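## Task

Scene 1: a small frying pan rests upside down on the open, palm-up hand. Turn it over with the fingers alone until its open top faces up. It fails if the pan leaves the hand or touches anything besides the hand (including the wrist, the camera or the camera's post). It also fails if the arm or wrist moves or the palm stops facing up at any point. At the end everything must be at rest, with no hand motor overloaded or near overload (a motor dead from the start is exempt). Then declare it finished. The hand is then flattened automatically, and the pan must not drop lower while that happens and must still be right side up afterwards.

## Robot and tools

Robot: a single Doosan M1013 six-joint arm whose flange carries a right-handed, LEAP-style hand with sixteen servo motors. The hand has index, middle and ring fingers and a thumb. A wrist camera, cam_wrist (896x504), sits on a post near the wrist. A fixed mast stands at the wrist on the palm side and can collide with objects. There is one scene frame: z up, origin on the table below the arm base, +y to the left when looking along +x. In these tasks the palm faces up with the object lying on it. The arm must not move at all, so every pose number you send should be 0.

The 24-number row (used by execute_actions and move). This is a single flat list, because there is only one arm. Every value lies in [-1, 1].
- Numbers 1-6 are dx, dy, dz, rx, ry, rz. They are an offset, not a pose. It is measured from the Hand target as it stood when the action began, along the scene-frame axes. A value of 1.0 means 0.6 m or 180 degrees. rx, ry, rz form one rotation vector about the Hand target's position. Sending all zeros re-requests the same Hand target and keeps the arm still. Here, use zeros always.
- Numbers 7-22 are absolute goal angles for the sixteen hinges, in this order: index_abd, index_mcp, index_pip, index_dip, middle_abd, middle_mcp, middle_pip, middle_dip, ring_abd, ring_mcp, ring_pip, ring_dip, thumb_cmc, thumb_axl, thumb_mcp, thumb_ipl. Each value maps linearly between the hinge's two stops. The ranges below give degrees at +1 / -1 and the value at which the hinge is straight. Finger _abd (+60/-60, straight 0.00) swings the finger sideways, away from the thumb at +1. _mcp (+128/-18, -0.75) curls the finger at the knuckle toward the palm. _pip (+108/-29, -0.58) and _dip (+117/-21, -0.70) bend the middle and last joints. thumb_cmc (+120/-20, -0.71) brings the thumb round in front of the palm. thumb_axl (+140/-27, -0.68) rolls the thumb about its own straight line. thumb_mcp (+109/-69, -0.23) and thumb_ipl (+108/-77, -0.17) bend the thumb.
- Number 23 is current_limit: the current cap for every motor, linear from 0 mA at -1 to 550 mA at +1, with a floor of 11 mA. It also limits hinge speed, and if set very low a finger may not lift.
- Number 24 is speed: each set-point travels toward its goal at (speed+1)/2 of 8.5 rad/s.
At the start current_limit is +0.4 and speed -0.6. The last values written stay in force. To leave the hand unchanged, resend the values shown in the latest hand_goal, hand_current_limit and hand_speed. At scene start, first fetch a result.

Hand-point frame, for reasoning about where the fingertips are: +z runs along the straight fingers toward the tips. +x runs across the palm away from the thumb. +y points out of the palm face, which lies at y = -0.062 m. When a finger bends, its tips first move toward +y.

Tools:
- execute_actions(actions, cameras): actions is a list of actions. Each action is a table of up to 15 rows, each row one 1/30 s step, and each action lasts 0.5 s. If the table is shorter, its last row is held. Every row counts from the start-of-action Hand target. An empty list returns the state plus all camera images. cameras can be ["all"], [] or a list of names.
- move(target, speed, blend, blocking, cameras): follows a straight path toward one row, or a list of up to 15 rows all offset from the same Hand target. speed is in m/s, 0.002-2, default 0.25. blend is in metres. It is meant for arm motion, which is not wanted here.
- wait(seconds 0-10): the robot keeps holding its last command.
- stop: brakes a running move.
- zoom_image(camera "cam_wrist", region [x0,y0,x1,y1] in pixels, at most 504x504): gives a closer look at the newest image.
- clear_fault: clears a torque or force fault that a result has reported.
- read_manual: returns licence texts only.
- finished_scene(scene 1 or 2): ends the scene for good. Call it only after the object is right side up and everything is still.

Results: the state line gives the hand point's position in metres and its quat_wxyz, plus velocities, in the scene frame. Hand target is the last commanded pose after clipping. Joint velocities may read "within noise". Joint torques are also reported. Hand readings come one entry per motor, in the motor order above:
- hand_goal: the goals written.
- hand_measured: actual hinge positions.
- hand_current_ma: positive means pushing toward -1.
- hand_state: moving, goal, blocked or overload.
A move: line reports done, off_target, moving, held or fault, along with any limits that acted. MOTOR HOT, OVER-TEMPERATURE FAULT and HAND FAULT lines are warnings. After a HAND FAULT line, the remaining motion calls in that reply are skipped.

Things to avoid:
- Current overload. If a motor draws 495 mA or more for 5 s in total, it shuts down for 10 s and then jumps to its last goal. Keep goals only slightly past the contact surface and keep current_limit moderate. Before finishing, make sure no motor is pressing hard.
- Arm faults. A force of 144 N or a joint load limit stops the arm. The hand then ignores new numbers until clear_fault is called.
- Losing the object. Don't fling it, drop it or let it fall. Keep it away from the mast, the wrist and the camera post, and keep it on the hand.
- Moving the arm or tilting the palm.
Favour smooth, quick finger motions. Think briefly, because the scene keeps running while you write.

Each tool is called after "Request:" as name([rows], argument=value, ...), one row to a line, values as JSON.

## Session

Request:
execute_actions(actions=[])

Scene clock: 0.00 s.
end_effector_position=(+0.6968, -0.0261, +0.5349) hand_goal=(+0.000, -0.754, -0.576, -0.696, +0.000, -0.754, -0.576, -0.696, +0.000, -0.754, -0.576, -0.696, +0.104, -0.540, -0.162, -0.106) hand_measured=(+0.000, -0.818, -0.594, -0.700, +0.000, -0.800, -0.576, -0.696, +0.000, -0.810, -0.592, -0.698, +0.042, -0.554, -0.170, -0.116) hand_current_ma=(+0, -32, -5, -1, +0, -20, +0, +0, +0, -26, -5, +0, -29, -5, -3, -3) hand_state=(goal, blocked, goal, goal, goal, blocked, goal, goal, goal, blocked, goal, goal, blocked, goal, goal, goal) hand_current_limit=0.40 hand_speed=-0.60 end_effector_quat_wxyz=(+0.694, +0.712, +0.065, +0.078)
Joint positions: [0.295 0.397 1.759 -1.518 1.637 -0.957]
Joint velocities: within noise
Joint torques (N m): no reading
Hand target: +0.6968, -0.0261, +0.5349; +0.694, +0.712, +0.065, +0.078

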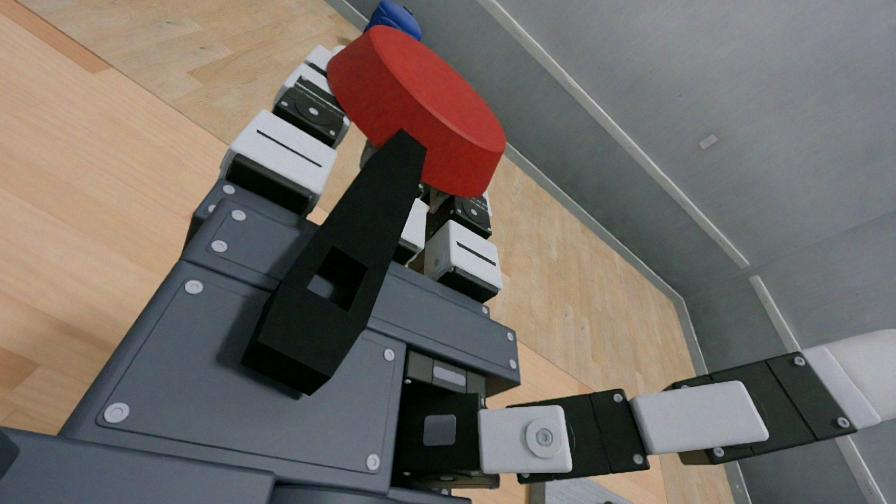

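Request:
execute_actions([
  [[0,0,0,0,0,0,0,-0.754,-0.576,-0.696,0,-0.754,-0.576,-0.696,0,-0.754,-0.576,-0.696,-0.43,0.042,0.112,0.968,0.4,-0.6]],
  [[0,0,0,0,0,0,0,-0.754,-0.576,-0.696,0,-0.754,-0.576,-0.696,0,-0.754,-0.576,-0.696,-0.43,0.042,0.112,0.968,0.4,-0.6]],
  [[0,0,0,0,0,0,0,-0.754,-0.576,-0.696,0,-0.754,-0.576,-0.696,0,-0.754,-0.576,-0.696,-0.286,0.042,0.6,0.968,0.4,-0.7]],
  [[0,0,0,0,0,0,0,-0.754,-0.576,-0.696,0,-0.754,-0.576,-0.696,0,-0.754,-0.576,-0.696,-0.286,0.042,0.6,0.968,0.4,-0.7]],
], cameras=["all"])

Scene clock: 93.00 s.
end_effector_position=(+0.6968, -0.0261, +0.5349) hand_goal=(+0.000, -0.754, -0.576, -0.696, +0.000, -0.754, -0.576, -0.696, +0.000, -0.754, -0.576, -0.696, -0.286, +0.042, +0.600, +0.968) hand_measured=(+0.000, -0.818, -0.594, -0.700, +0.000, -0.800, -0.576, -0.696, +0.000, -0.810, -0.592, -0.698, -0.316, +0.016, +0.598, +0.962) hand_current_ma=(+0, -32, -5, -1, +0, -20, +0, +0, +0, -26, -5, +0, -11, -11, -1, -2) hand_state=(goal, blocked, goal, goal, goal, blocked, goal, goal, goal, blocked, goal, goal, blocked, blocked, goal, goal) hand_current_limit=0.40 hand_speed=-0.70 end_effector_quat_wxyz=(+0.694, +0.712, +0.065, +0.078)
Joint positions: [0.295 0.397 1.759 -1.518 1.637 -0.957]
Joint torques (N m): [1.56 -70.23 -32.05 -1.77 1.29 -0.45]
Hand target: +0.6968, -0.0261, +0.5349; +0.694, +0.712, +0.065, +0.078
Off the commanded pose: 0.000 m, 0 deg.
camera_calibration:
cam_wrist: T_world_to_cam=[[-0.782546, -0.190193, 0.592831, 0.258207], [-0.547542, 0.66347, -0.509908, 0.621282], [-0.296344, -0.723626, -0.623334, 0.64176], [0, 0, 0, 1]] pos_world=[0.732419, 0.101302, 0.563755]

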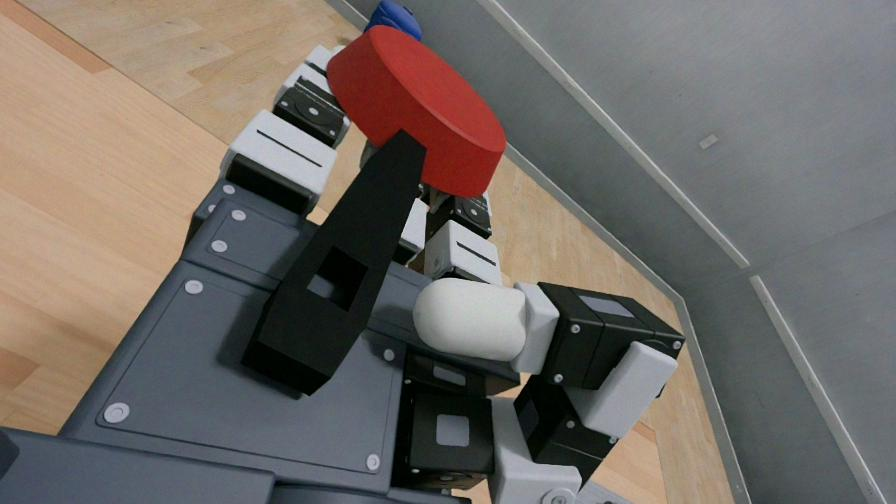

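Request:
execute_actions([
  [[0,0,0,0,0,0,0,-0.754,-0.576,-0.696,0,-0.754,-0.576,-0.696,0,-0.754,-0.576,-0.696,-0.15,0.042,0.64,0.83,0.4,-0.9]],
  [[0,0,0,0,0,0,0,-0.754,-0.576,-0.696,0,-0.754,-0.576,-0.696,0,-0.754,-0.576,-0.696,0,0.042,0.674,0.697,0.4,-0.9]],
  [[0,0,0,0,0,0,0,-0.754,-0.576,-0.696,0,-0.754,-0.576,-0.696,0,-0.754,-0.576,-0.696,0,0.042,0.674,0.697,0.4,-0.9]],
], cameras=["all"])

Request:
execute_actions([
  [[0,0,0,0,0,0,0,-0.754,-0.576,-0.696,0,-0.754,-0.576,-0.696,0,-0.754,-0.576,-0.696,0.07,0.042,0.7,0.59,0.4,-0.9]],
  [[0,0,0,0,0,0,0,-0.754,-0.576,-0.696,0,-0.754,-0.576,-0.696,0,-0.754,-0.576,-0.696,0.143,0.042,0.73,0.481,0.4,-0.9]],
  [[0,0,0,0,0,0,0,-0.754,-0.576,-0.696,0,-0.754,-0.576,-0.696,0,-0.754,-0.576,-0.696,0.143,0.042,0.73,0.481,0.4,-0.9]],
], cameras=["all"])

Scene clock: 100.93 s.
end_effector_position=(+0.6968, -0.0261, +0.5349) hand_goal=(+0.000, -0.754, -0.576, -0.696, +0.000, -0.754, -0.576, -0.696, +0.000, -0.754, -0.576, -0.696, +0.000, +0.042, +0.674, +0.696) hand_measured=(+0.000, -0.818, -0.594, -0.700, +0.000, -0.802, -0.576, -0.696, +0.000, -0.814, -0.596, -0.698, -0.028, +0.030, +0.674, +0.722) hand_current_ma=(+0, -32, -5, -1, +0, -22, +0, +0, +0, -29, -6, +0, -10, -4, +0, +13) hand_state=(goal, blocked, goal, goal, goal, blocked, goal, goal, goal, blocked, goal, goal, blocked, goal, goal, blocked) hand_current_limit=0.40 hand_speed=-0.90 end_effector_quat_wxyz=(+0.694, +0.712, +0.065, +0.078)
Joint positions: [0.295 0.397 1.759 -1.518 1.637 -0.957]
Joint torques (N m): [1.1 -70.38 -32.15 -1.75 1.18 -0.45]
Hand target: +0.6968, -0.0261, +0.5349; +0.694, +0.712, +0.065, +0.078
Off the commanded pose: 0.000 m, 0 deg.
camera_calibration:
cam_wrist: T_world_to_cam=[[-0.782546, -0.190193, 0.592831, 0.258207], [-0.547542, 0.66347, -0.509908, 0.621282], [-0.296344, -0.723626, -0.623334, 0.64176], [0, 0, 0, 1]] pos_world=[0.732419, 0.101302, 0.563755]

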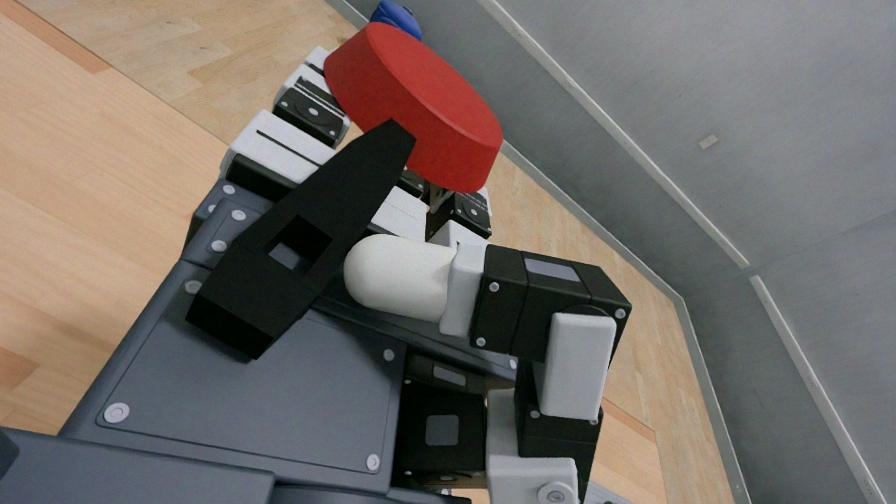

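Scene clock: 102.63 s.
end_effector_position=(+0.6968, -0.0261, +0.5349) hand_goal=(+0.000, -0.754, -0.576, -0.696, +0.000, -0.754, -0.576, -0.696, +0.000, -0.754, -0.576, -0.696, +0.142, +0.042, +0.730, +0.480) hand_measured=(+0.000, -0.818, -0.594, -0.700, +0.000, -0.804, -0.576, -0.696, +0.000, -0.816, -0.598, -0.698, +0.132, +0.032, +0.736, +0.506) hand_current_ma=(+0, -32, -5, -1, +0, -23, +0, +0, +0, -30, -7, +0, -3, -3, +2, +14) hand_state=(goal, blocked, goal, goal, goal, blocked, goal, goal, goal, blocked, blocked, goal, goal, goal, goal, blocked) hand_current_limit=0.40 hand_speed=-0.90 end_effector_quat_wxyz=(+0.694, +0.712, +0.065, +0.078)
Joint positions: [0.295 0.397 1.759 -1.518 1.637 -0.957]
Joint torques (N m): [1.08 -70.02 -32.67 -1.71 1.2 -0.51]
Hand target: +0.6968, -0.0261, +0.5349; +0.694, +0.712, +0.065, +0.078
Off the commanded pose: 0.000 m, 0 deg.
camera_calibration:
cam_wrist: T_world_to_cam=[[-0.782546, -0.190193, 0.592831, 0.258207], [-0.547542, 0.66347, -0.509908, 0.621282], [-0.296344, -0.723626, -0.623334, 0.64176], [0, 0, 0, 1]] pos_world=[0.732419, 0.101302, 0.563755]

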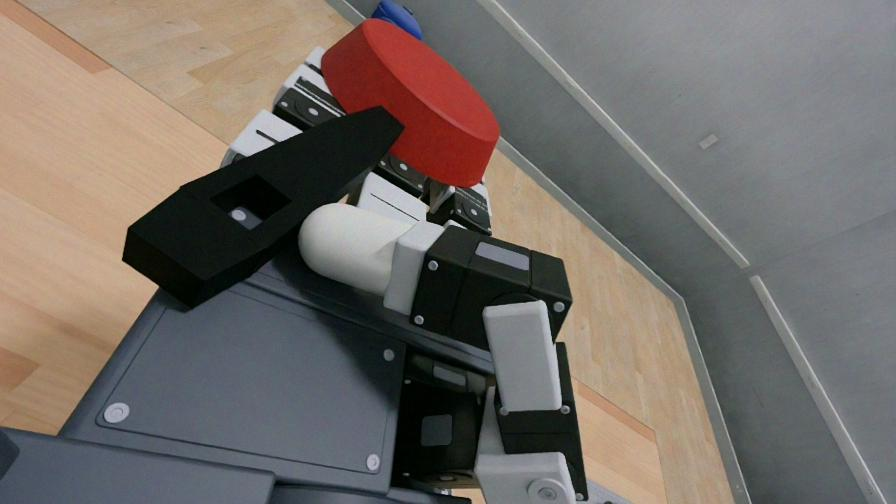

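Request:
execute_actions([
  [[0,0,0,0,0,0,0,-0.754,-0.576,-0.696,0,-0.754,-0.576,-0.696,0,-0.754,-0.576,-0.696,0.215,0.0,0.76,0.4,0.4,-0.9]],
  [[0,0,0,0,0,0,0,-0.754,-0.576,-0.696,0,-0.754,-0.576,-0.696,0,-0.754,-0.576,-0.696,0.286,-0.05,0.787,0.319,0.4,-0.9]],
  [[0,0,0,0,0,0,0,-0.754,-0.576,-0.696,0,-0.754,-0.576,-0.696,0,-0.754,-0.576,-0.696,0.286,-0.05,0.787,0.319,0.4,-0.9]],
], cameras=["all"])

Request:
execute_actions([
  [[0,0,0,0,0,0,0,-0.754,-0.576,-0.696,0,-0.754,-0.576,-0.696,0,-0.754,-0.576,-0.696,0.36,-0.12,0.787,0.2,0.4,-0.9]],
  [[0,0,0,0,0,0,0,-0.754,-0.576,-0.696,0,-0.754,-0.576,-0.696,0,-0.754,-0.576,-0.696,0.43,-0.198,0.787,0.08,0.4,-0.9]],
  [[0,0,0,0,0,0,0,-0.754,-0.576,-0.696,0,-0.754,-0.576,-0.696,0,-0.754,-0.576,-0.696,0.43,-0.198,0.787,0.08,0.4,-0.9]],
], cameras=["all"])

Scene clock: 109.40 s.
end_effector_position=(+0.6968, -0.0261, +0.5349) hand_goal=(+0.000, -0.754, -0.576, -0.696, +0.000, -0.754, -0.576, -0.696, +0.000, -0.754, -0.576, -0.696, +0.286, -0.050, +0.786, +0.318) hand_measured=(+0.000, -0.818, -0.594, -0.700, +0.000, -0.806, -0.576, -0.696, +0.000, -0.816, -0.598, -0.698, +0.246, -0.020, +0.772, +0.326) hand_current_ma=(+0, -32, -5, -1, +0, -24, +0, +0, +0, -30, -8, +0, -17, +14, -5, +3) hand_state=(goal, blocked, goal, goal, goal, blocked, goal, goal, goal, blocked, blocked, goal, blocked, blocked, goal, goal) hand_current_limit=0.40 hand_speed=-0.90 end_effector_quat_wxyz=(+0.694, +0.712, +0.065, +0.078)
Joint positions: [0.295 0.397 1.759 -1.518 1.637 -0.957]
Joint torques (N m): [1.4 -69.96 -32.24 -1.77 1.27 -0.41]
Hand target: +0.6968, -0.0261, +0.5349; +0.694, +0.712, +0.065, +0.078
Off the commanded pose: 0.000 m, 0 deg.
camera_calibration:
cam_wrist: T_world_to_cam=[[-0.782546, -0.190193, 0.592831, 0.258207], [-0.547542, 0.66347, -0.509908, 0.621282], [-0.296344, -0.723626, -0.623334, 0.64176], [0, 0, 0, 1]] pos_world=[0.732419, 0.101302, 0.563755]

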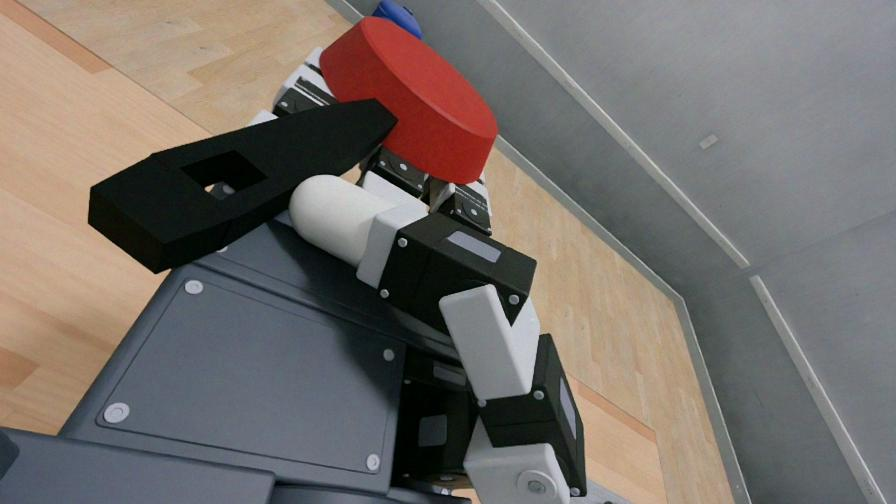

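Scene clock: 111.10 s.
end_effector_position=(+0.6968, -0.0261, +0.5349) hand_goal=(+0.000, -0.754, -0.576, -0.696, +0.000, -0.754, -0.576, -0.696, +0.000, -0.754, -0.576, -0.696, +0.430, -0.198, +0.786, +0.080) hand_measured=(+0.000, -0.818, -0.594, -0.700, +0.000, -0.806, -0.576, -0.696, +0.000, -0.816, -0.598, -0.698, +0.428, -0.190, +0.796, +0.100) hand_current_ma=(+0, -32, -5, -1, +0, -24, +0, +0, +0, -30, -8, +0, +0, +2, +4, +9) hand_state=(goal, blocked, goal, goal, goal, blocked, goal, goal, goal, blocked, blocked, goal, goal, goal, goal, goal) hand_current_limit=0.40 hand_speed=-0.90 end_effector_quat_wxyz=(+0.694, +0.712, +0.065, +0.078)
Joint positions: [0.295 0.397 1.759 -1.518 1.637 -0.957]
Joint torques (N m): [1.29 -69.85 -32.54 -1.82 1.23 -0.42]
Hand target: +0.6968, -0.0261, +0.5349; +0.694, +0.712, +0.065, +0.078
Off the commanded pose: 0.000 m, 0 deg.
camera_calibration:
cam_wrist: T_world_to_cam=[[-0.782546, -0.190193, 0.592831, 0.258207], [-0.547542, 0.66347, -0.509908, 0.621282], [-0.296344, -0.723626, -0.623334, 0.64176], [0, 0, 0, 1]] pos_world=[0.732419, 0.101302, 0.563755]

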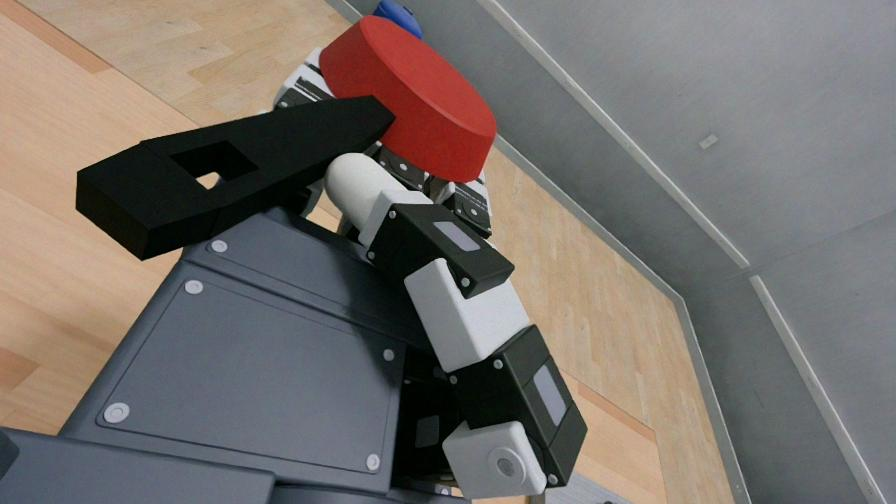

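Request:
execute_actions([
  [[0,0,0,0,0,0,0,-0.754,-0.576,-0.696,0,-0.754,-0.576,-0.696,0,-0.754,-0.576,-0.696,0.43,-0.07,0.787,0.08,0.4,-0.9]],
  [[0,0,0,0,0,0,0,-0.754,-0.576,-0.696,0,-0.754,-0.576,-0.696,0,-0.754,-0.576,-0.696,0.43,0.06,0.787,0.08,0.4,-0.9]],
  [[0,0,0,0,0,0,0,-0.754,-0.576,-0.696,0,-0.754,-0.576,-0.696,0,-0.754,-0.576,-0.696,0.43,0.06,0.787,0.08,0.4,-0.9]],
], cameras=["all"])

Request:
execute_actions([
  [[0,0,0,0,0,0,0,-0.754,-0.576,-0.696,0,-0.754,-0.576,-0.696,0,-0.754,-0.576,-0.696,0.54,0.07,0.71,0.06,0.4,-0.9]],
  [[0,0,0,0,0,0,0,-0.754,-0.576,-0.696,0,-0.754,-0.576,-0.696,0,-0.754,-0.576,-0.696,0.65,0.08,0.652,0.04,0.4,-0.9]],
  [[0,0,0,0,0,0,0,-0.754,-0.576,-0.696,0,-0.754,-0.576,-0.696,0,-0.754,-0.576,-0.696,0.75,0.08,0.58,0.02,0.4,-0.9]],
  [[0,0,0,0,0,0,0,-0.754,-0.576,-0.696,0,-0.754,-0.576,-0.696,0,-0.754,-0.576,-0.696,0.857,0.08,0.506,-0.005,0.4,-0.9]],
  [[0,0,0,0,0,0,0,-0.754,-0.576,-0.696,0,-0.754,-0.576,-0.696,0,-0.754,-0.576,-0.696,0.857,0.08,0.506,-0.005,0.4,-0.9]],
], cameras=["all"])

Scene clock: 141.83 s.
end_effector_position=(+0.6968, -0.0261, +0.5349) hand_goal=(+0.000, -0.754, -0.576, -0.696, +0.000, -0.754, -0.576, -0.696, +0.000, -0.754, -0.576, -0.696, +0.430, +0.060, +0.786, +0.080) hand_measured=(+0.000, -0.818, -0.594, -0.700, +0.000, -0.814, -0.576, -0.696, +0.000, -0.816, -0.600, -0.700, +0.430, +0.006, +0.796, +0.098) hand_current_ma=(+0, -32, -5, -1, +0, -28, +0, +0, +0, -30, -8, -1, +0, -30, +4, +8) hand_state=(goal, blocked, goal, goal, goal, blocked, goal, goal, goal, blocked, blocked, goal, goal, blocked, goal, goal) hand_current_limit=0.40 hand_speed=-0.90 end_effector_quat_wxyz=(+0.694, +0.712, +0.065, +0.078)
Joint positions: [0.295 0.397 1.759 -1.518 1.637 -0.957]
Joint torques (N m): [0.95 -70.03 -32.48 -1.73 1.19 -0.44]
Hand target: +0.6968, -0.0261, +0.5349; +0.694, +0.712, +0.065, +0.078
Off the commanded pose: 0.000 m, 0 deg.
camera_calibration:
cam_wrist: T_world_to_cam=[[-0.782546, -0.190193, 0.592831, 0.258207], [-0.547542, 0.66347, -0.509908, 0.621282], [-0.296344, -0.723626, -0.623334, 0.64176], [0, 0, 0, 1]] pos_world=[0.732419, 0.101302, 0.563755]

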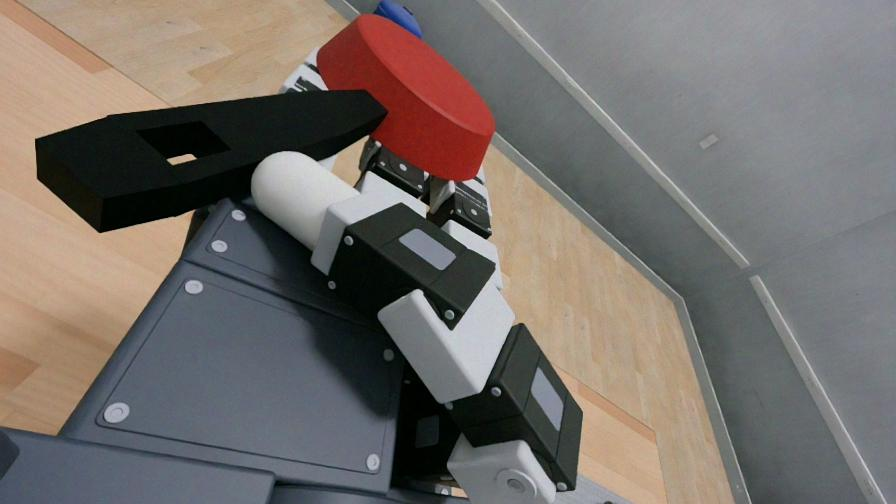

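Scene clock: 144.53 s.
end_effector_position=(+0.6968, -0.0261, +0.5349) hand_goal=(+0.000, -0.754, -0.576, -0.696, +0.000, -0.754, -0.576, -0.696, +0.000, -0.754, -0.576, -0.696, +0.856, +0.080, +0.506, -0.006) hand_measured=(+0.000, -0.818, -0.594, -0.700, +0.000, -0.814, -0.576, -0.696, +0.000, -0.820, -0.600, -0.700, +0.854, +0.050, +0.540, +0.010) hand_current_ma=(+0, -32, -5, -1, +0, -28, +0, +0, +0, -33, -8, -1, +0, -14, +18, +7) hand_state=(goal, blocked, goal, goal, goal, blocked, goal, goal, goal, blocked, blocked, goal, goal, blocked, blocked, goal) hand_current_limit=0.40 hand_speed=-0.90 end_effector_quat_wxyz=(+0.694, +0.712, +0.065, +0.078)
Joint positions: [0.295 0.397 1.759 -1.518 1.637 -0.957]
Joint torques (N m): [1.12 -70.88 -32.42 -1.85 1.25 -0.45]
Hand target: +0.6968, -0.0261, +0.5349; +0.694, +0.712, +0.065, +0.078
Off the commanded pose: 0.000 m, 0 deg.
camera_calibration:
cam_wrist: T_world_to_cam=[[-0.782546, -0.190193, 0.592831, 0.258207], [-0.547542, 0.66347, -0.509908, 0.621282], [-0.296344, -0.723626, -0.623334, 0.64176], [0, 0, 0, 1]] pos_world=[0.732419, 0.101302, 0.563755]

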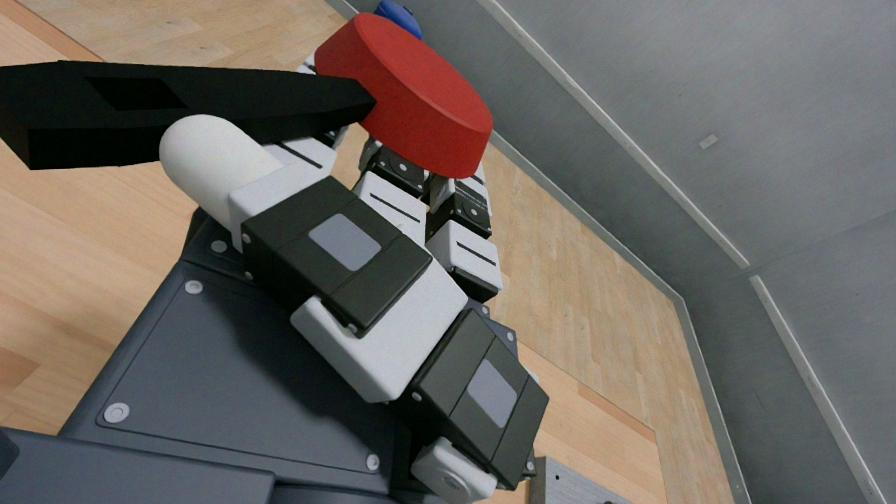

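Request:
execute_actions([
  [[0,0,0,0,0,0,0,-0.754,-0.576,-0.696,0,-0.754,-0.576,-0.696,0,-0.754,-0.576,-0.696,0.95,-0.0,0.506,-0.005,0.4,-0.9]],
  [[0,0,0,0,0,0,0,-0.754,-0.576,-0.696,0,-0.754,-0.576,-0.696,0,-0.754,-0.576,-0.696,0.95,-0.1,0.55,-0.005,0.4,-0.9]],
  [[0,0,0,0,0,0,0,-0.754,-0.576,-0.696,0,-0.754,-0.576,-0.696,0,-0.754,-0.576,-0.696,0.95,-0.18,0.55,-0.005,0.4,-0.9]],
  [[0,0,0,0,0,0,0,-0.754,-0.576,-0.696,0,-0.754,-0.576,-0.696,0,-0.754,-0.576,-0.696,0.75,-0.26,0.65,-0.02,0.4,-0.9]],
  [[0,0,0,0,0,0,0,-0.754,-0.576,-0.696,0,-0.754,-0.576,-0.696,0,-0.754,-0.576,-0.696,0.543,-0.317,0.764,-0.038,0.4,-0.9]],
  [[0,0,0,0,0,0,0,-0.754,-0.576,-0.696,0,-0.754,-0.576,-0.696,0,-0.754,-0.576,-0.696,0.543,-0.317,0.764,-0.038,0.4,-0.9]],
], cameras=["all"])

Scene clock: 177.23 s.
end_effector_position=(+0.6968, -0.0261, +0.5349) hand_goal=(+0.000, -0.754, -0.576, -0.696, +0.000, -0.754, -0.576, -0.696, +0.000, -0.754, -0.576, -0.696, +0.542, -0.318, +0.764, -0.038) hand_measured=(+0.000, -0.818, -0.594, -0.700, +0.000, -0.814, -0.576, -0.696, +0.000, -0.822, -0.600, -0.700, +0.574, -0.308, +0.774, -0.026) hand_current_ma=(+0, -32, -5, -1, +0, -28, +0, +0, +0, -34, -8, -1, +12, +3, +3, +5) hand_state=(goal, blocked, goal, goal, goal, blocked, goal, goal, goal, blocked, blocked, goal, blocked, goal, goal, goal) hand_current_limit=0.40 hand_speed=-0.90 end_effector_quat_wxyz=(+0.694, +0.712, +0.065, +0.078)
Joint positions: [0.295 0.397 1.759 -1.518 1.637 -0.957]
Joint torques (N m): [1.09 -69.82 -32.24 -1.8 1.19 -0.41]
Hand target: +0.6968, -0.0261, +0.5349; +0.694, +0.712, +0.065, +0.078
Off the commanded pose: 0.000 m, 0 deg.
camera_calibration:
cam_wrist: T_world_to_cam=[[-0.782546, -0.190193, 0.592831, 0.258207], [-0.547542, 0.66347, -0.509908, 0.621282], [-0.296344, -0.723626, -0.623334, 0.64176], [0, 0, 0, 1]] pos_world=[0.732419, 0.101302, 0.563755]

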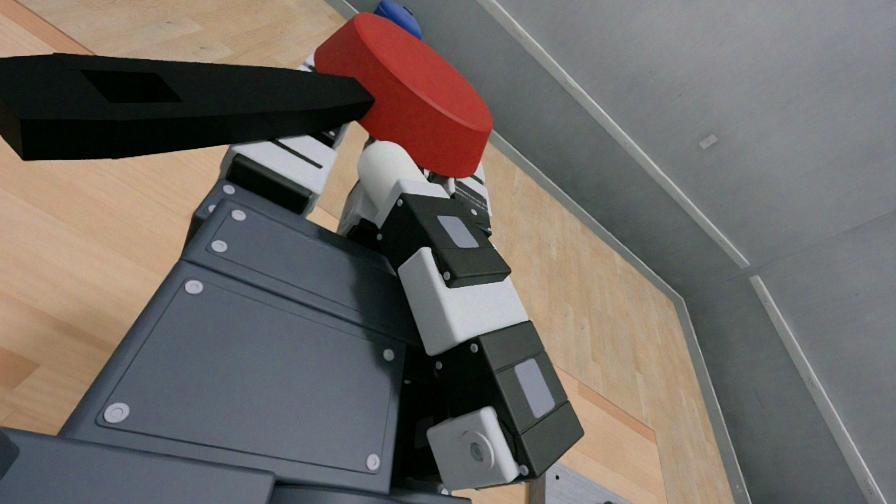

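Request:
execute_actions([
  [[0,0,0,0,0,0,0,-0.754,-0.139,-0.696,0,-0.754,-0.139,-0.696,0,-0.754,-0.139,-0.696,0.543,-0.317,0.764,-0.038,0.6,-0.9]],
  [[0,0,0,0,0,0,0,-0.754,-0.139,-0.696,0,-0.754,-0.139,-0.696,0,-0.754,-0.139,-0.696,0.543,-0.317,0.764,-0.038,0.6,-0.9]],
  [[0,0,0,0,0,0,0,-0.754,-0.139,-0.696,0,-0.754,-0.139,-0.696,0,-0.754,-0.139,-0.696,0.543,-0.317,0.764,-0.038,0.6,-0.9]],
], cameras=["all"])

Scene clock: 183.70 s.
end_effector_position=(+0.6968, -0.0261, +0.5349) hand_goal=(+0.000, -0.754, -0.140, -0.696, +0.000, -0.754, -0.140, -0.696, +0.000, -0.754, -0.140, -0.696, +0.542, -0.318, +0.764, -0.038) hand_measured=(+0.000, -0.830, -0.218, -0.700, +0.000, -0.814, -0.180, -0.696, +0.000, -0.822, -0.216, -0.700, +0.574, -0.308, +0.774, -0.026) hand_current_ma=(+0, -39, -37, -1, +0, -28, -16, +0, +0, -34, -37, -1, +12, +3, +3, +5) hand_state=(goal, blocked, blocked, goal, goal, blocked, blocked, goal, goal, blocked, blocked, goal, blocked, goal, goal, goal) hand_current_limit=0.60 hand_speed=-0.90 end_effector_quat_wxyz=(+0.694, +0.712, +0.065, +0.078)
Joint positions: [0.295 0.397 1.759 -1.518 1.637 -0.957]
Joint torques (N m): [1.46 -70.36 -32.56 -1.76 1.21 -0.47]
Hand target: +0.6968, -0.0261, +0.5349; +0.694, +0.712, +0.065, +0.078
Off the commanded pose: 0.000 m, 0 deg.
camera_calibration:
cam_wrist: T_world_to_cam=[[-0.782546, -0.190193, 0.592831, 0.258207], [-0.547542, 0.66347, -0.509908, 0.621282], [-0.296344, -0.723626, -0.623334, 0.64176], [0, 0, 0, 1]] pos_world=[0.732419, 0.101302, 0.563755]

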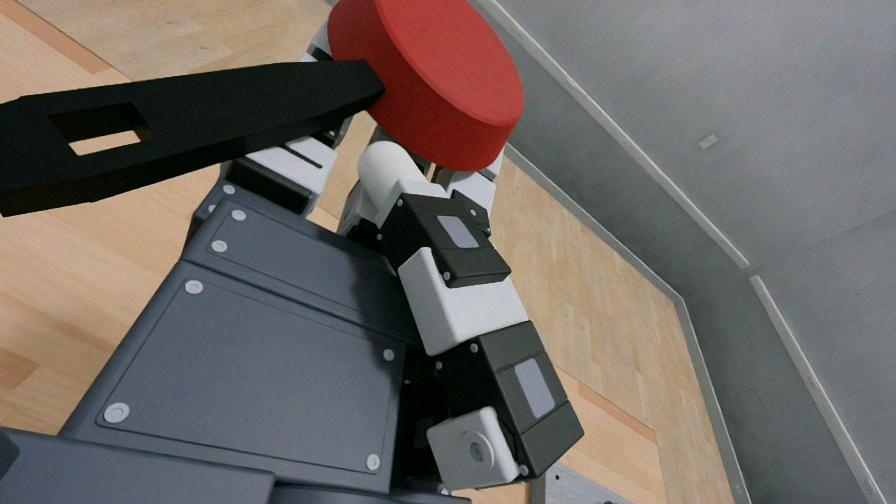

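Request:
execute_actions([
  [[0,0,0,0,0,0,0,-0.754,0.2,-0.696,0,-0.754,0.2,-0.696,0,-0.754,0.2,-0.696,0.543,-0.317,0.764,-0.038,0.6,-0.9]],
  [[0,0,0,0,0,0,0,-0.754,0.2,-0.696,0,-0.754,0.2,-0.696,0,-0.754,0.2,-0.696,0.543,-0.317,0.764,-0.038,0.6,-0.9]],
], cameras=["all"])

Request:
execute_actions([
  [[0,0,0,0,0,0,0,-0.754,0.4,-0.696,0,-0.754,0.4,-0.696,0,-0.754,0.4,-0.696,0.543,-0.317,0.764,-0.038,0.6,-0.9]],
  [[0,0,0,0,0,0,0,-0.754,0.4,-0.696,0,-0.754,0.4,-0.696,0,-0.754,0.4,-0.696,0.543,-0.317,0.764,-0.038,0.6,-0.9]],
], cameras=["all"])

Scene clock: 188.47 s.
end_effector_position=(+0.6968, -0.0261, +0.5349) hand_goal=(+0.000, -0.754, +0.200, -0.696, +0.000, -0.754, +0.200, -0.696, +0.000, -0.754, +0.200, -0.696, +0.542, -0.318, +0.764, -0.038) hand_measured=(+0.000, -0.830, +0.140, -0.700, +0.000, -0.814, +0.166, -0.696, +0.000, -0.822, +0.150, -0.700, +0.574, -0.308, +0.774, -0.026) hand_current_ma=(+0, -39, -26, -1, +0, -28, -13, +0, +0, -34, -21, -1, +12, +3, +3, +5) hand_state=(goal, blocked, blocked, goal, goal, blocked, blocked, goal, goal, blocked, blocked, goal, blocked, goal, goal, goal) hand_current_limit=0.60 hand_speed=-0.90 end_effector_quat_wxyz=(+0.694, +0.712, +0.065, +0.078)
Joint positions: [0.295 0.397 1.759 -1.518 1.637 -0.957]
Joint torques (N m): [1.32 -69.81 -32.33 -1.71 1.26 -0.37]
Hand target: +0.6968, -0.0261, +0.5349; +0.694, +0.712, +0.065, +0.078
Off the commanded pose: 0.000 m, 0 deg.
camera_calibration:
cam_wrist: T_world_to_cam=[[-0.782546, -0.190193, 0.592831, 0.258207], [-0.547542, 0.66347, -0.509908, 0.621282], [-0.296344, -0.723626, -0.623334, 0.64176], [0, 0, 0, 1]] pos_world=[0.732419, 0.101302, 0.563755]

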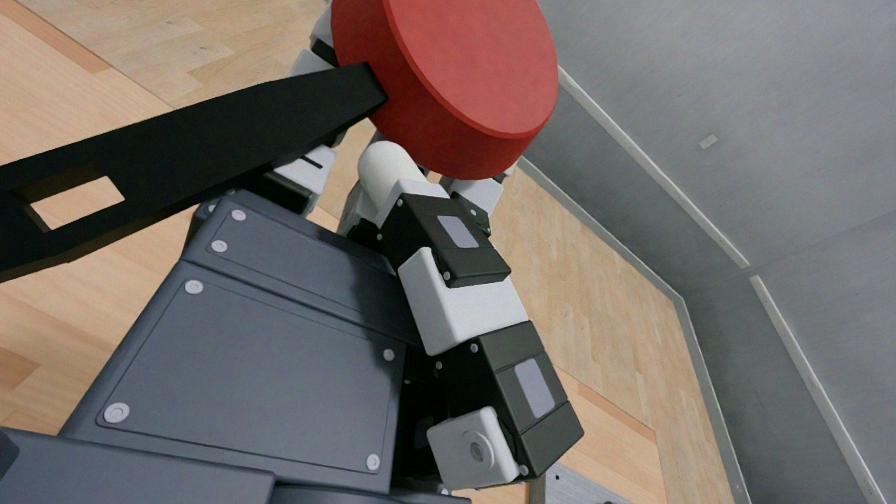

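Scene clock: 189.67 s.
end_effector_position=(+0.6968, -0.0261, +0.5349) hand_goal=(+0.000, -0.754, +0.400, -0.696, +0.000, -0.754, +0.400, -0.696, +0.000, -0.754, +0.400, -0.696, +0.542, -0.318, +0.764, -0.038) hand_measured=(+0.000, -0.830, +0.298, -0.706, +0.000, -0.814, +0.370, -0.696, +0.000, -0.822, +0.350, -0.700, +0.570, -0.302, +0.778, -0.026) hand_current_ma=(+0, -40, -53, -2, +0, -28, -11, +0, +0, -34, -21, -1, +10, +6, +5, +5) hand_state=(goal, blocked, blocked, goal, goal, blocked, blocked, goal, goal, blocked, blocked, goal, blocked, goal, goal, goal) hand_current_limit=0.60 hand_speed=-0.90 end_effector_quat_wxyz=(+0.694, +0.712, +0.065, +0.078)
Joint positions: [0.295 0.397 1.759 -1.518 1.637 -0.957]
Joint torques (N m): [1.57 -69.98 -32.57 -1.73 1.17 -0.4]
Hand target: +0.6968, -0.0261, +0.5349; +0.694, +0.712, +0.065, +0.078
Off the commanded pose: 0.000 m, 0 deg.
camera_calibration:
cam_wrist: T_world_to_cam=[[-0.782546, -0.190193, 0.592831, 0.258207], [-0.547542, 0.66347, -0.509908, 0.621282], [-0.296344, -0.723626, -0.623334, 0.64176], [0, 0, 0, 1]] pos_world=[0.732419, 0.101302, 0.563755]

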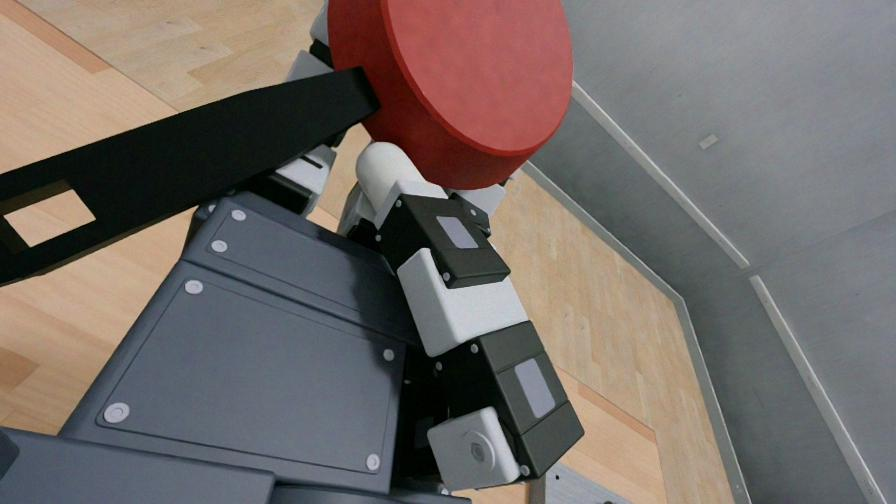

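Request:
execute_actions([
  [[0,0,0,0,0,0,0,-0.754,0.58,-0.696,0,-0.754,0.58,-0.696,0,-0.754,0.58,-0.696,0.543,-0.317,0.764,-0.038,0.6,-0.9]],
  [[0,0,0,0,0,0,0,-0.754,0.58,-0.696,0,-0.754,0.58,-0.696,0,-0.754,0.58,-0.696,0.543,-0.317,0.764,-0.038,0.6,-0.9]],
], cameras=["all"])

Request:
execute_actions([
  [[0,0,0,0,0,0,0,-0.754,0.73,-0.696,0,-0.754,0.73,-0.696,0,-0.754,0.73,-0.696,0.543,-0.317,0.764,-0.038,0.6,-0.9]],
  [[0,0,0,0,0,0,0,-0.754,0.73,-0.696,0,-0.754,0.73,-0.696,0,-0.754,0.73,-0.696,0.543,-0.317,0.764,-0.038,0.6,-0.9]],
], cameras=["all"])

Scene clock: 194.27 s.
end_effector_position=(+0.6968, -0.0261, +0.5349) hand_goal=(+0.000, -0.754, +0.580, -0.696, +0.000, -0.754, +0.580, -0.696, +0.000, -0.754, +0.580, -0.696, +0.542, -0.318, +0.764, -0.038) hand_measured=(+0.000, -0.852, +0.436, -0.718, +0.000, -0.814, +0.554, -0.696, +0.000, -0.822, +0.546, -0.700, +0.548, -0.290, +0.778, -0.026) hand_current_ma=(+0, -54, -84, -7, +0, -28, -9, +0, +0, -34, -13, -1, +1, +12, +6, +5) hand_state=(goal, blocked, blocked, blocked, goal, blocked, blocked, goal, goal, blocked, blocked, goal, goal, blocked, goal, goal) hand_current_limit=0.60 hand_speed=-0.90 end_effector_quat_wxyz=(+0.694, +0.712, +0.065, +0.078)
Joint positions: [0.295 0.397 1.759 -1.518 1.637 -0.957]
Joint torques (N m): [1.22 -69.65 -32.28 -1.68 1.21 -0.39]
Hand target: +0.6968, -0.0261, +0.5349; +0.694, +0.712, +0.065, +0.078
Off the commanded pose: 0.000 m, 0 deg.
camera_calibration:
cam_wrist: T_world_to_cam=[[-0.782546, -0.190193, 0.592831, 0.258207], [-0.547542, 0.66347, -0.509908, 0.621282], [-0.296344, -0.723626, -0.623334, 0.64176], [0, 0, 0, 1]] pos_world=[0.732419, 0.101302, 0.563755]

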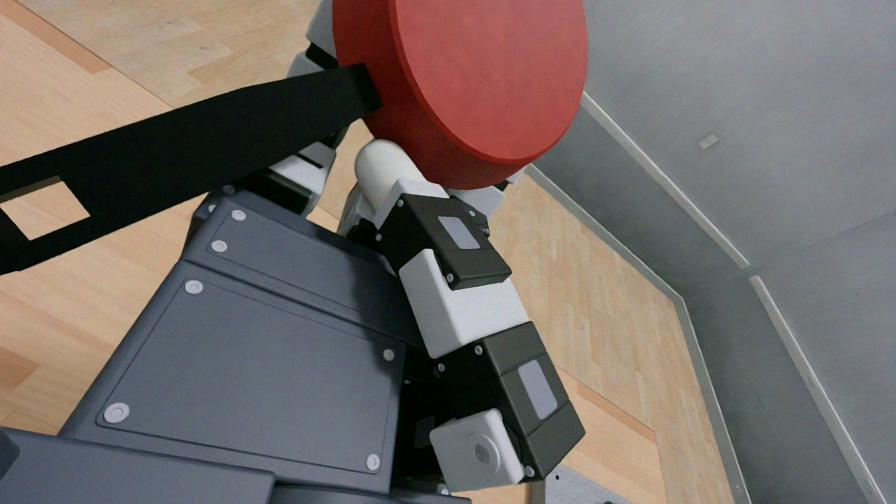

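Scene clock: 195.47 s.
end_effector_position=(+0.6968, -0.0261, +0.5349) hand_goal=(+0.000, -0.754, +0.730, -0.696, +0.000, -0.754, +0.730, -0.696, +0.000, -0.754, +0.730, -0.696, +0.542, -0.318, +0.764, -0.038) hand_measured=(+0.000, -0.860, +0.588, -0.722, +0.000, -0.814, +0.710, -0.696, +0.000, -0.822, +0.682, -0.700, +0.542, -0.272, +0.778, -0.026) hand_current_ma=(+0, -61, -82, -9, +0, -28, -7, +0, +0, -34, -20, -1, +0, +24, +6, +5) hand_state=(goal, blocked, blocked, blocked, goal, blocked, blocked, goal, goal, blocked, blocked, goal, goal, blocked, goal, goal) hand_current_limit=0.60 hand_speed=-0.90 end_effector_quat_wxyz=(+0.694, +0.712, +0.065, +0.078)
Joint positions: [0.295 0.397 1.759 -1.518 1.637 -0.957]
Joint torques (N m): [0.82 -69.69 -32.9 -1.68 1.14 -0.41]
Hand target: +0.6968, -0.0261, +0.5349; +0.694, +0.712, +0.065, +0.078
Off the commanded pose: 0.000 m, 0 deg.
camera_calibration:
cam_wrist: T_world_to_cam=[[-0.782546, -0.190193, 0.592831, 0.258207], [-0.547542, 0.66347, -0.509908, 0.621282], [-0.296344, -0.723626, -0.623334, 0.64176], [0, 0, 0, 1]] pos_world=[0.732419, 0.101302, 0.563755]

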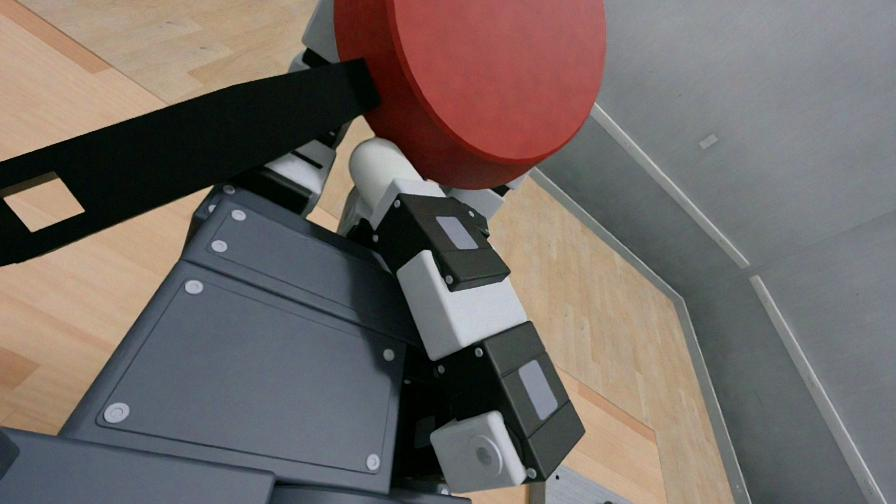

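Request:
execute_actions([
  [[0,0,0,0,0,0,0,-0.754,0.88,-0.6,0,-0.754,0.88,-0.6,0,-0.754,0.88,-0.6,0.543,-0.317,0.764,-0.038,0.6,-0.9]],
  [[0,0,0,0,0,0,0,-0.754,0.95,-0.4,0,-0.754,0.95,-0.4,0,-0.754,0.95,-0.4,0.543,-0.317,0.764,-0.038,0.6,-0.9]],
  [[0,0,0,0,0,0,0,-0.754,0.95,-0.4,0,-0.754,0.95,-0.4,0,-0.754,0.95,-0.4,0.543,-0.317,0.764,-0.038,0.6,-0.9]],
], cameras=["all"])

Scene clock: 201.13 s.
end_effector_position=(+0.6968, -0.0261, +0.5349) hand_goal=(+0.000, -0.754, +0.950, -0.400, +0.000, -0.754, +0.950, -0.400, +0.000, -0.754, +0.950, -0.400, +0.542, -0.318, +0.764, -0.038) hand_measured=(+0.000, -0.842, +0.932, -0.414, +0.000, -0.814, +0.936, -0.412, +0.000, -0.822, +0.934, -0.412, +0.564, -0.264, +0.802, -0.024) hand_current_ma=(+0, -48, -6, -4, +0, -28, -4, -3, +0, -34, -5, -4, +7, +30, +21, +6) hand_state=(goal, blocked, goal, goal, goal, blocked, goal, goal, goal, blocked, goal, goal, blocked, blocked, blocked, goal) hand_current_limit=0.60 hand_speed=-0.90 end_effector_quat_wxyz=(+0.694, +0.712, +0.065, +0.078)
Joint positions: [0.295 0.397 1.759 -1.518 1.637 -0.957]
Joint torques (N m): [0.82 -70.41 -32.37 -1.69 1.16 -0.4]
Hand target: +0.6968, -0.0261, +0.5349; +0.694, +0.712, +0.065, +0.078
Off the commanded pose: 0.000 m, 0 deg.
camera_calibration:
cam_wrist: T_world_to_cam=[[-0.782546, -0.190193, 0.592831, 0.258207], [-0.547542, 0.66347, -0.509908, 0.621282], [-0.296344, -0.723626, -0.623334, 0.64176], [0, 0, 0, 1]] pos_world=[0.732419, 0.101302, 0.563755]

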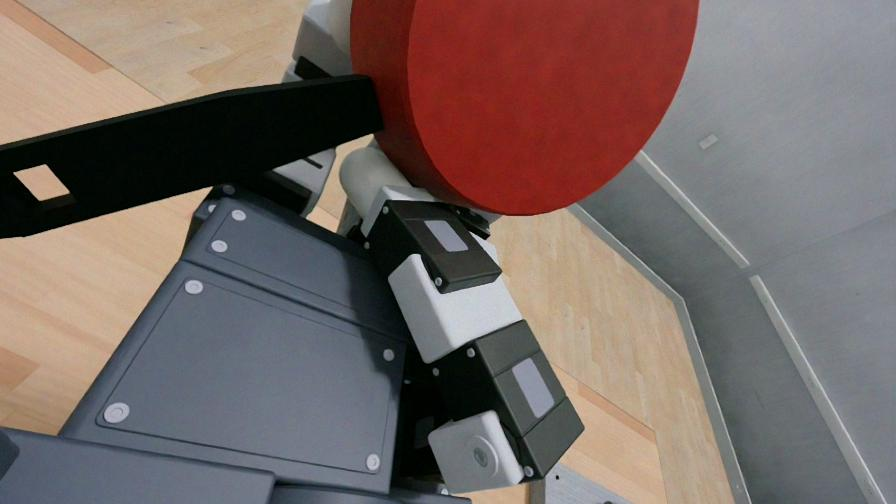

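Request:
execute_actions([
  [[0,0,0,0,0,0,0,-0.754,0.87,-0.5,0,-0.754,0.87,-0.5,0,-0.754,0.87,-0.5,0.543,-0.317,0.764,-0.038,0.6,-0.9]],
  [[0,0,0,0,0,0,0,-0.754,0.87,-0.5,0,-0.754,0.87,-0.5,0,-0.754,0.87,-0.5,0.543,-0.317,0.764,-0.038,0.6,-0.9]],
], cameras=["all"])

Scene clock: 215.70 s.
end_effector_position=(+0.6968, -0.0261, +0.5349) hand_goal=(+0.000, -0.754, +0.870, -0.500, +0.000, -0.754, +0.870, -0.500, +0.000, -0.754, +0.870, -0.500, +0.542, -0.318, +0.764, -0.038) hand_measured=(+0.000, -0.838, +0.872, -0.492, +0.000, -0.814, +0.884, -0.486, +0.000, -0.822, +0.880, -0.488, +0.564, -0.274, +0.800, -0.024) hand_current_ma=(+0, -44, +0, +2, +0, -28, +4, +4, +0, -33, +2, +3, +7, +23, +20, +6) hand_state=(goal, blocked, goal, goal, goal, blocked, goal, goal, goal, blocked, goal, goal, blocked, blocked, blocked, goal) hand_current_limit=0.60 hand_speed=-0.90 end_effector_quat_wxyz=(+0.694, +0.712, +0.065, +0.078)
Joint positions: [0.295 0.397 1.759 -1.518 1.637 -0.957]
Joint torques (N m): [0.78 -69.87 -32.37 -1.66 1.16 -0.5]
Hand target: +0.6968, -0.0261, +0.5349; +0.694, +0.712, +0.065, +0.078
Off the commanded pose: 0.000 m, 0 deg.
camera_calibration:
cam_wrist: T_world_to_cam=[[-0.782546, -0.190193, 0.592831, 0.258207], [-0.547542, 0.66347, -0.509908, 0.621282], [-0.296344, -0.723626, -0.623334, 0.64176], [0, 0, 0, 1]] pos_world=[0.732419, 0.101302, 0.563755]

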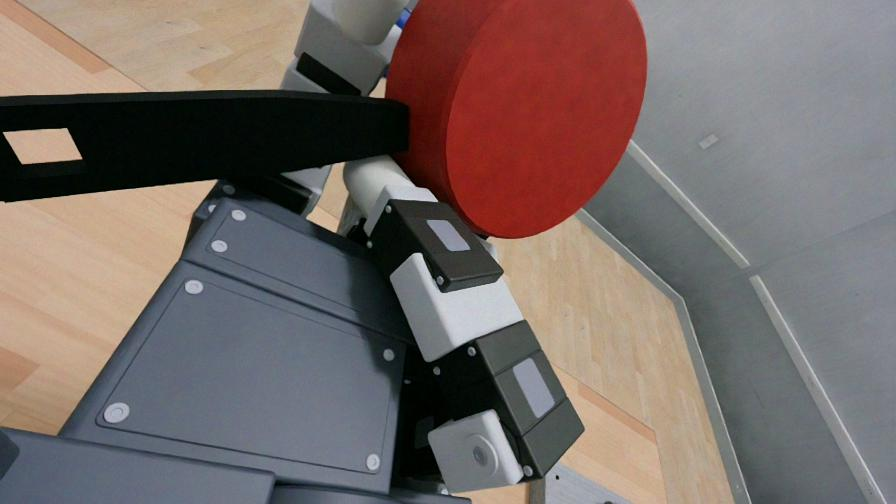

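Request:
execute_actions([
  [[0,0,0,0,0,0,0,-0.754,0.87,-0.5,0,-0.754,0.87,-0.5,0,-0.754,0.87,-0.5,0.2,-0.25,0.72,-0.038,0.6,-0.85]],
  [[0,0,0,0,0,0,0,-0.754,0.87,-0.5,0,-0.754,0.87,-0.5,0,-0.754,0.87,-0.5,-0.1,-0.25,0.6,-0.038,0.6,-0.85]],
  [[0,0,0,0,0,0,0,-0.754,0.87,-0.5,0,-0.754,0.87,-0.5,0,-0.754,0.87,-0.5,-0.1,-0.25,0.6,-0.038,0.6,-0.85]],
], cameras=["all"])

Scene clock: 231.77 s.
end_effector_position=(+0.6968, -0.0261, +0.5349) hand_goal=(+0.000, -0.754, +0.870, -0.500, +0.000, -0.754, +0.870, -0.500, +0.000, -0.754, +0.870, -0.500, -0.100, -0.250, +0.600, -0.038) hand_measured=(+0.000, -0.836, +0.848, -0.506, +0.000, -0.816, +0.870, -0.492, +0.000, -0.822, +0.880, -0.488, +0.036, -0.216, +0.756, +0.004) hand_current_ma=(+0, -44, -7, -1, +0, -30, +0, +2, +0, -33, +2, +3, +80, +16, +130, +25) hand_state=(goal, blocked, blocked, goal, goal, blocked, goal, goal, goal, blocked, goal, goal, blocked, blocked, blocked, blocked) hand_current_limit=0.60 hand_speed=-0.85 end_effector_quat_wxyz=(+0.694, +0.712, +0.065, +0.078)
Joint positions: [0.295 0.397 1.759 -1.518 1.637 -0.957]
Joint torques (N m): [0.71 -69.98 -32.35 -1.73 1.23 -0.49]
Hand target: +0.6968, -0.0261, +0.5349; +0.694, +0.712, +0.065, +0.078
Off the commanded pose: 0.000 m, 0 deg.
camera_calibration:
cam_wrist: T_world_to_cam=[[-0.782546, -0.190193, 0.592831, 0.258207], [-0.547542, 0.66347, -0.509908, 0.621282], [-0.296344, -0.723626, -0.623334, 0.64176], [0, 0, 0, 1]] pos_world=[0.732419, 0.101302, 0.563755]

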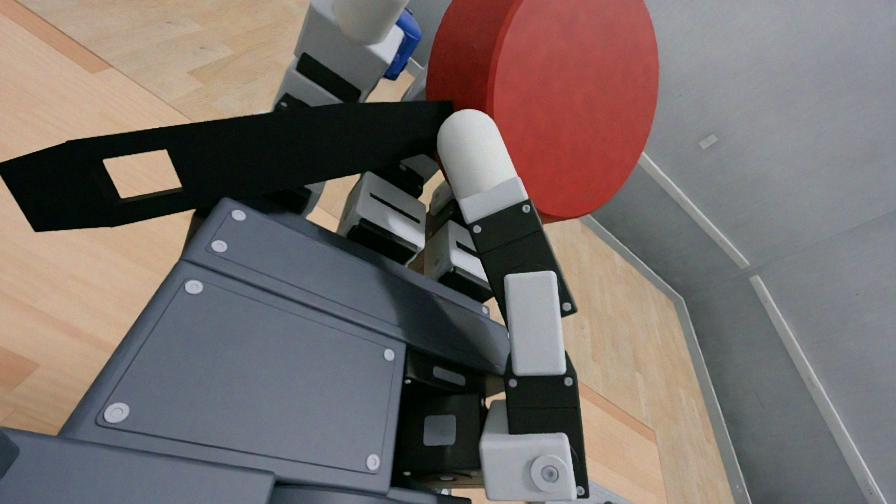

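Request:
execute_actions([
  [[0,0,0,0,0,0,0,-0.754,0.87,-0.5,0,-0.754,0.87,-0.5,0,-0.754,0.87,-0.5,0.07,-0.1,0.7,-0.0,0.6,-0.85]],
  [[0,0,0,0,0,0,0,-0.754,0.87,-0.5,0,-0.754,0.87,-0.5,0,-0.754,0.87,-0.5,0.07,0.05,0.65,-0.0,0.6,-0.85]],
  [[0,0,0,0,0,0,0,-0.754,0.87,-0.5,0,-0.754,0.87,-0.5,0,-0.754,0.87,-0.5,0.07,0.05,0.65,-0.0,0.6,-0.85]],
], cameras=["all"])

Scene clock: 240.30 s.
end_effector_position=(+0.6968, -0.0261, +0.5349) hand_goal=(+0.000, -0.754, +0.870, -0.500, +0.000, -0.754, +0.870, -0.500, +0.000, -0.754, +0.870, -0.500, +0.070, +0.050, +0.650, +0.000) hand_measured=(+0.000, -0.834, +0.856, -0.506, +0.000, -0.816, +0.870, -0.492, +0.000, -0.822, +0.880, -0.488, +0.062, +0.024, +0.686, +0.012) hand_current_ma=(+0, -42, -4, -1, +0, -30, +0, +2, +0, -33, +2, +3, -2, -12, +20, +5) hand_state=(goal, blocked, goal, goal, goal, blocked, goal, goal, goal, blocked, goal, goal, goal, blocked, blocked, goal) hand_current_limit=0.60 hand_speed=-0.85 end_effector_quat_wxyz=(+0.694, +0.712, +0.065, +0.078)
Joint positions: [0.295 0.397 1.759 -1.518 1.637 -0.957]
Joint torques (N m): [1.09 -70.45 -32.38 -1.64 1.13 -0.55]
Hand target: +0.6968, -0.0261, +0.5349; +0.694, +0.712, +0.065, +0.078
Off the commanded pose: 0.000 m, 0 deg.
camera_calibration:
cam_wrist: T_world_to_cam=[[-0.782546, -0.190193, 0.592831, 0.258207], [-0.547542, 0.66347, -0.509908, 0.621282], [-0.296344, -0.723626, -0.623334, 0.64176], [0, 0, 0, 1]] pos_world=[0.732419, 0.101302, 0.563755]

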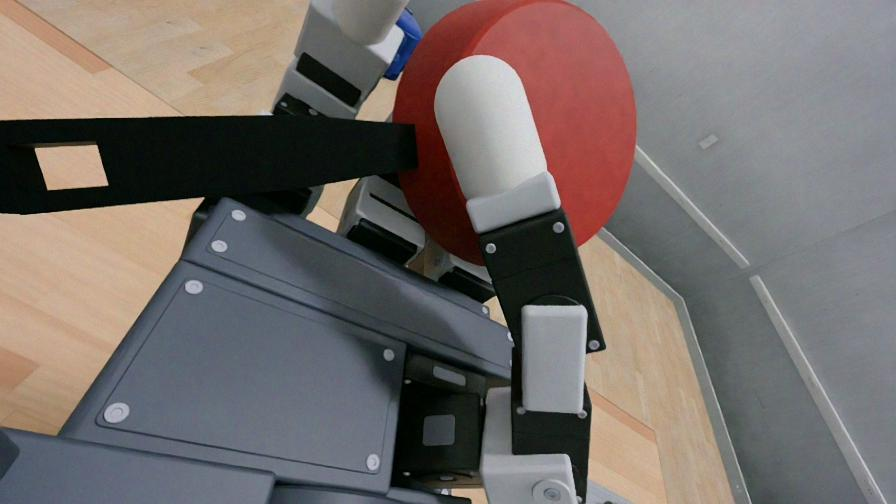

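Request:
execute_actions([
  [[0,0,0,0,0,0,0,-0.754,0.87,-0.5,0,-0.754,0.87,-0.5,0,-0.754,0.87,-0.5,0.3,-0.1,0.2,0.049,0.6,-0.8]],
  [[0,0,0,0,0,0,0,-0.754,0.87,-0.5,0,-0.754,0.87,-0.5,0,-0.754,0.87,-0.5,0.643,-0.5,0.15,0.049,0.6,-0.8]],
  [[0,0,0,0,0,0,0,-0.754,0.87,-0.5,0,-0.754,0.87,-0.5,0,-0.754,0.87,-0.5,0.643,-0.677,0.169,0.049,0.6,-0.8]],
  [[0,0,0,0,0,0,0,-0.754,0.87,-0.5,0,-0.754,0.87,-0.5,0,-0.754,0.87,-0.5,0.643,-0.677,0.169,0.049,0.6,-0.8]],
], cameras=["all"])

Scene clock: 248.50 s.
end_effector_position=(+0.6968, -0.0261, +0.5349) hand_goal=(+0.000, -0.754, +0.870, -0.500, +0.000, -0.754, +0.870, -0.500, +0.000, -0.754, +0.870, -0.500, +0.642, -0.678, +0.168, +0.048) hand_measured=(+0.000, -0.834, +0.856, -0.506, +0.000, -0.816, +0.870, -0.492, +0.000, -0.822, +0.880, -0.488, +0.636, -0.666, +0.188, +0.042) hand_current_ma=(+0, -42, -4, -1, +0, -30, +0, +2, +0, -33, +2, +3, -1, +4, +9, -2) hand_state=(goal, blocked, goal, goal, goal, blocked, goal, goal, goal, blocked, goal, goal, goal, goal, blocked, goal) hand_current_limit=0.60 hand_speed=-0.80 end_effector_quat_wxyz=(+0.694, +0.712, +0.065, +0.078)
Joint positions: [0.295 0.397 1.759 -1.518 1.637 -0.957]
Joint torques (N m): [1.23 -70.37 -32.29 -1.7 1.19 -0.52]
Hand target: +0.6968, -0.0261, +0.5349; +0.694, +0.712, +0.065, +0.078
Off the commanded pose: 0.000 m, 0 deg.
camera_calibration:
cam_wrist: T_world_to_cam=[[-0.782546, -0.190193, 0.592831, 0.258207], [-0.547542, 0.66347, -0.509908, 0.621282], [-0.296344, -0.723626, -0.623334, 0.64176], [0, 0, 0, 1]] pos_world=[0.732419, 0.101302, 0.563755]

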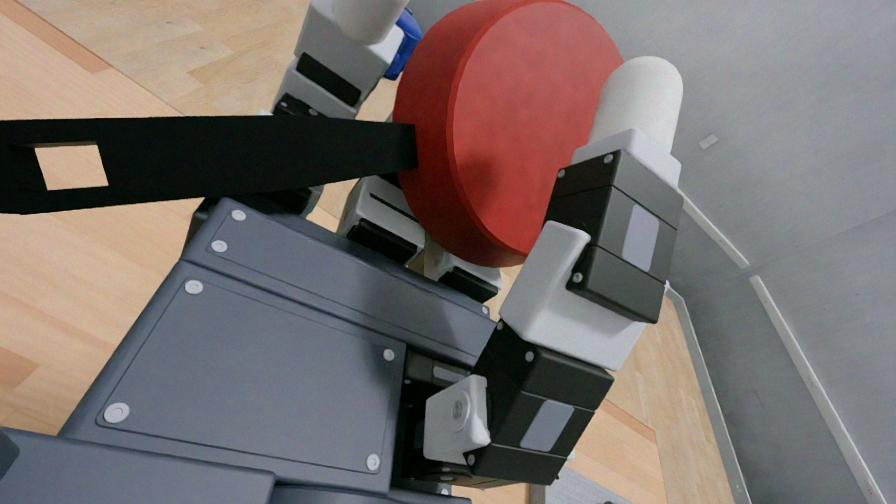

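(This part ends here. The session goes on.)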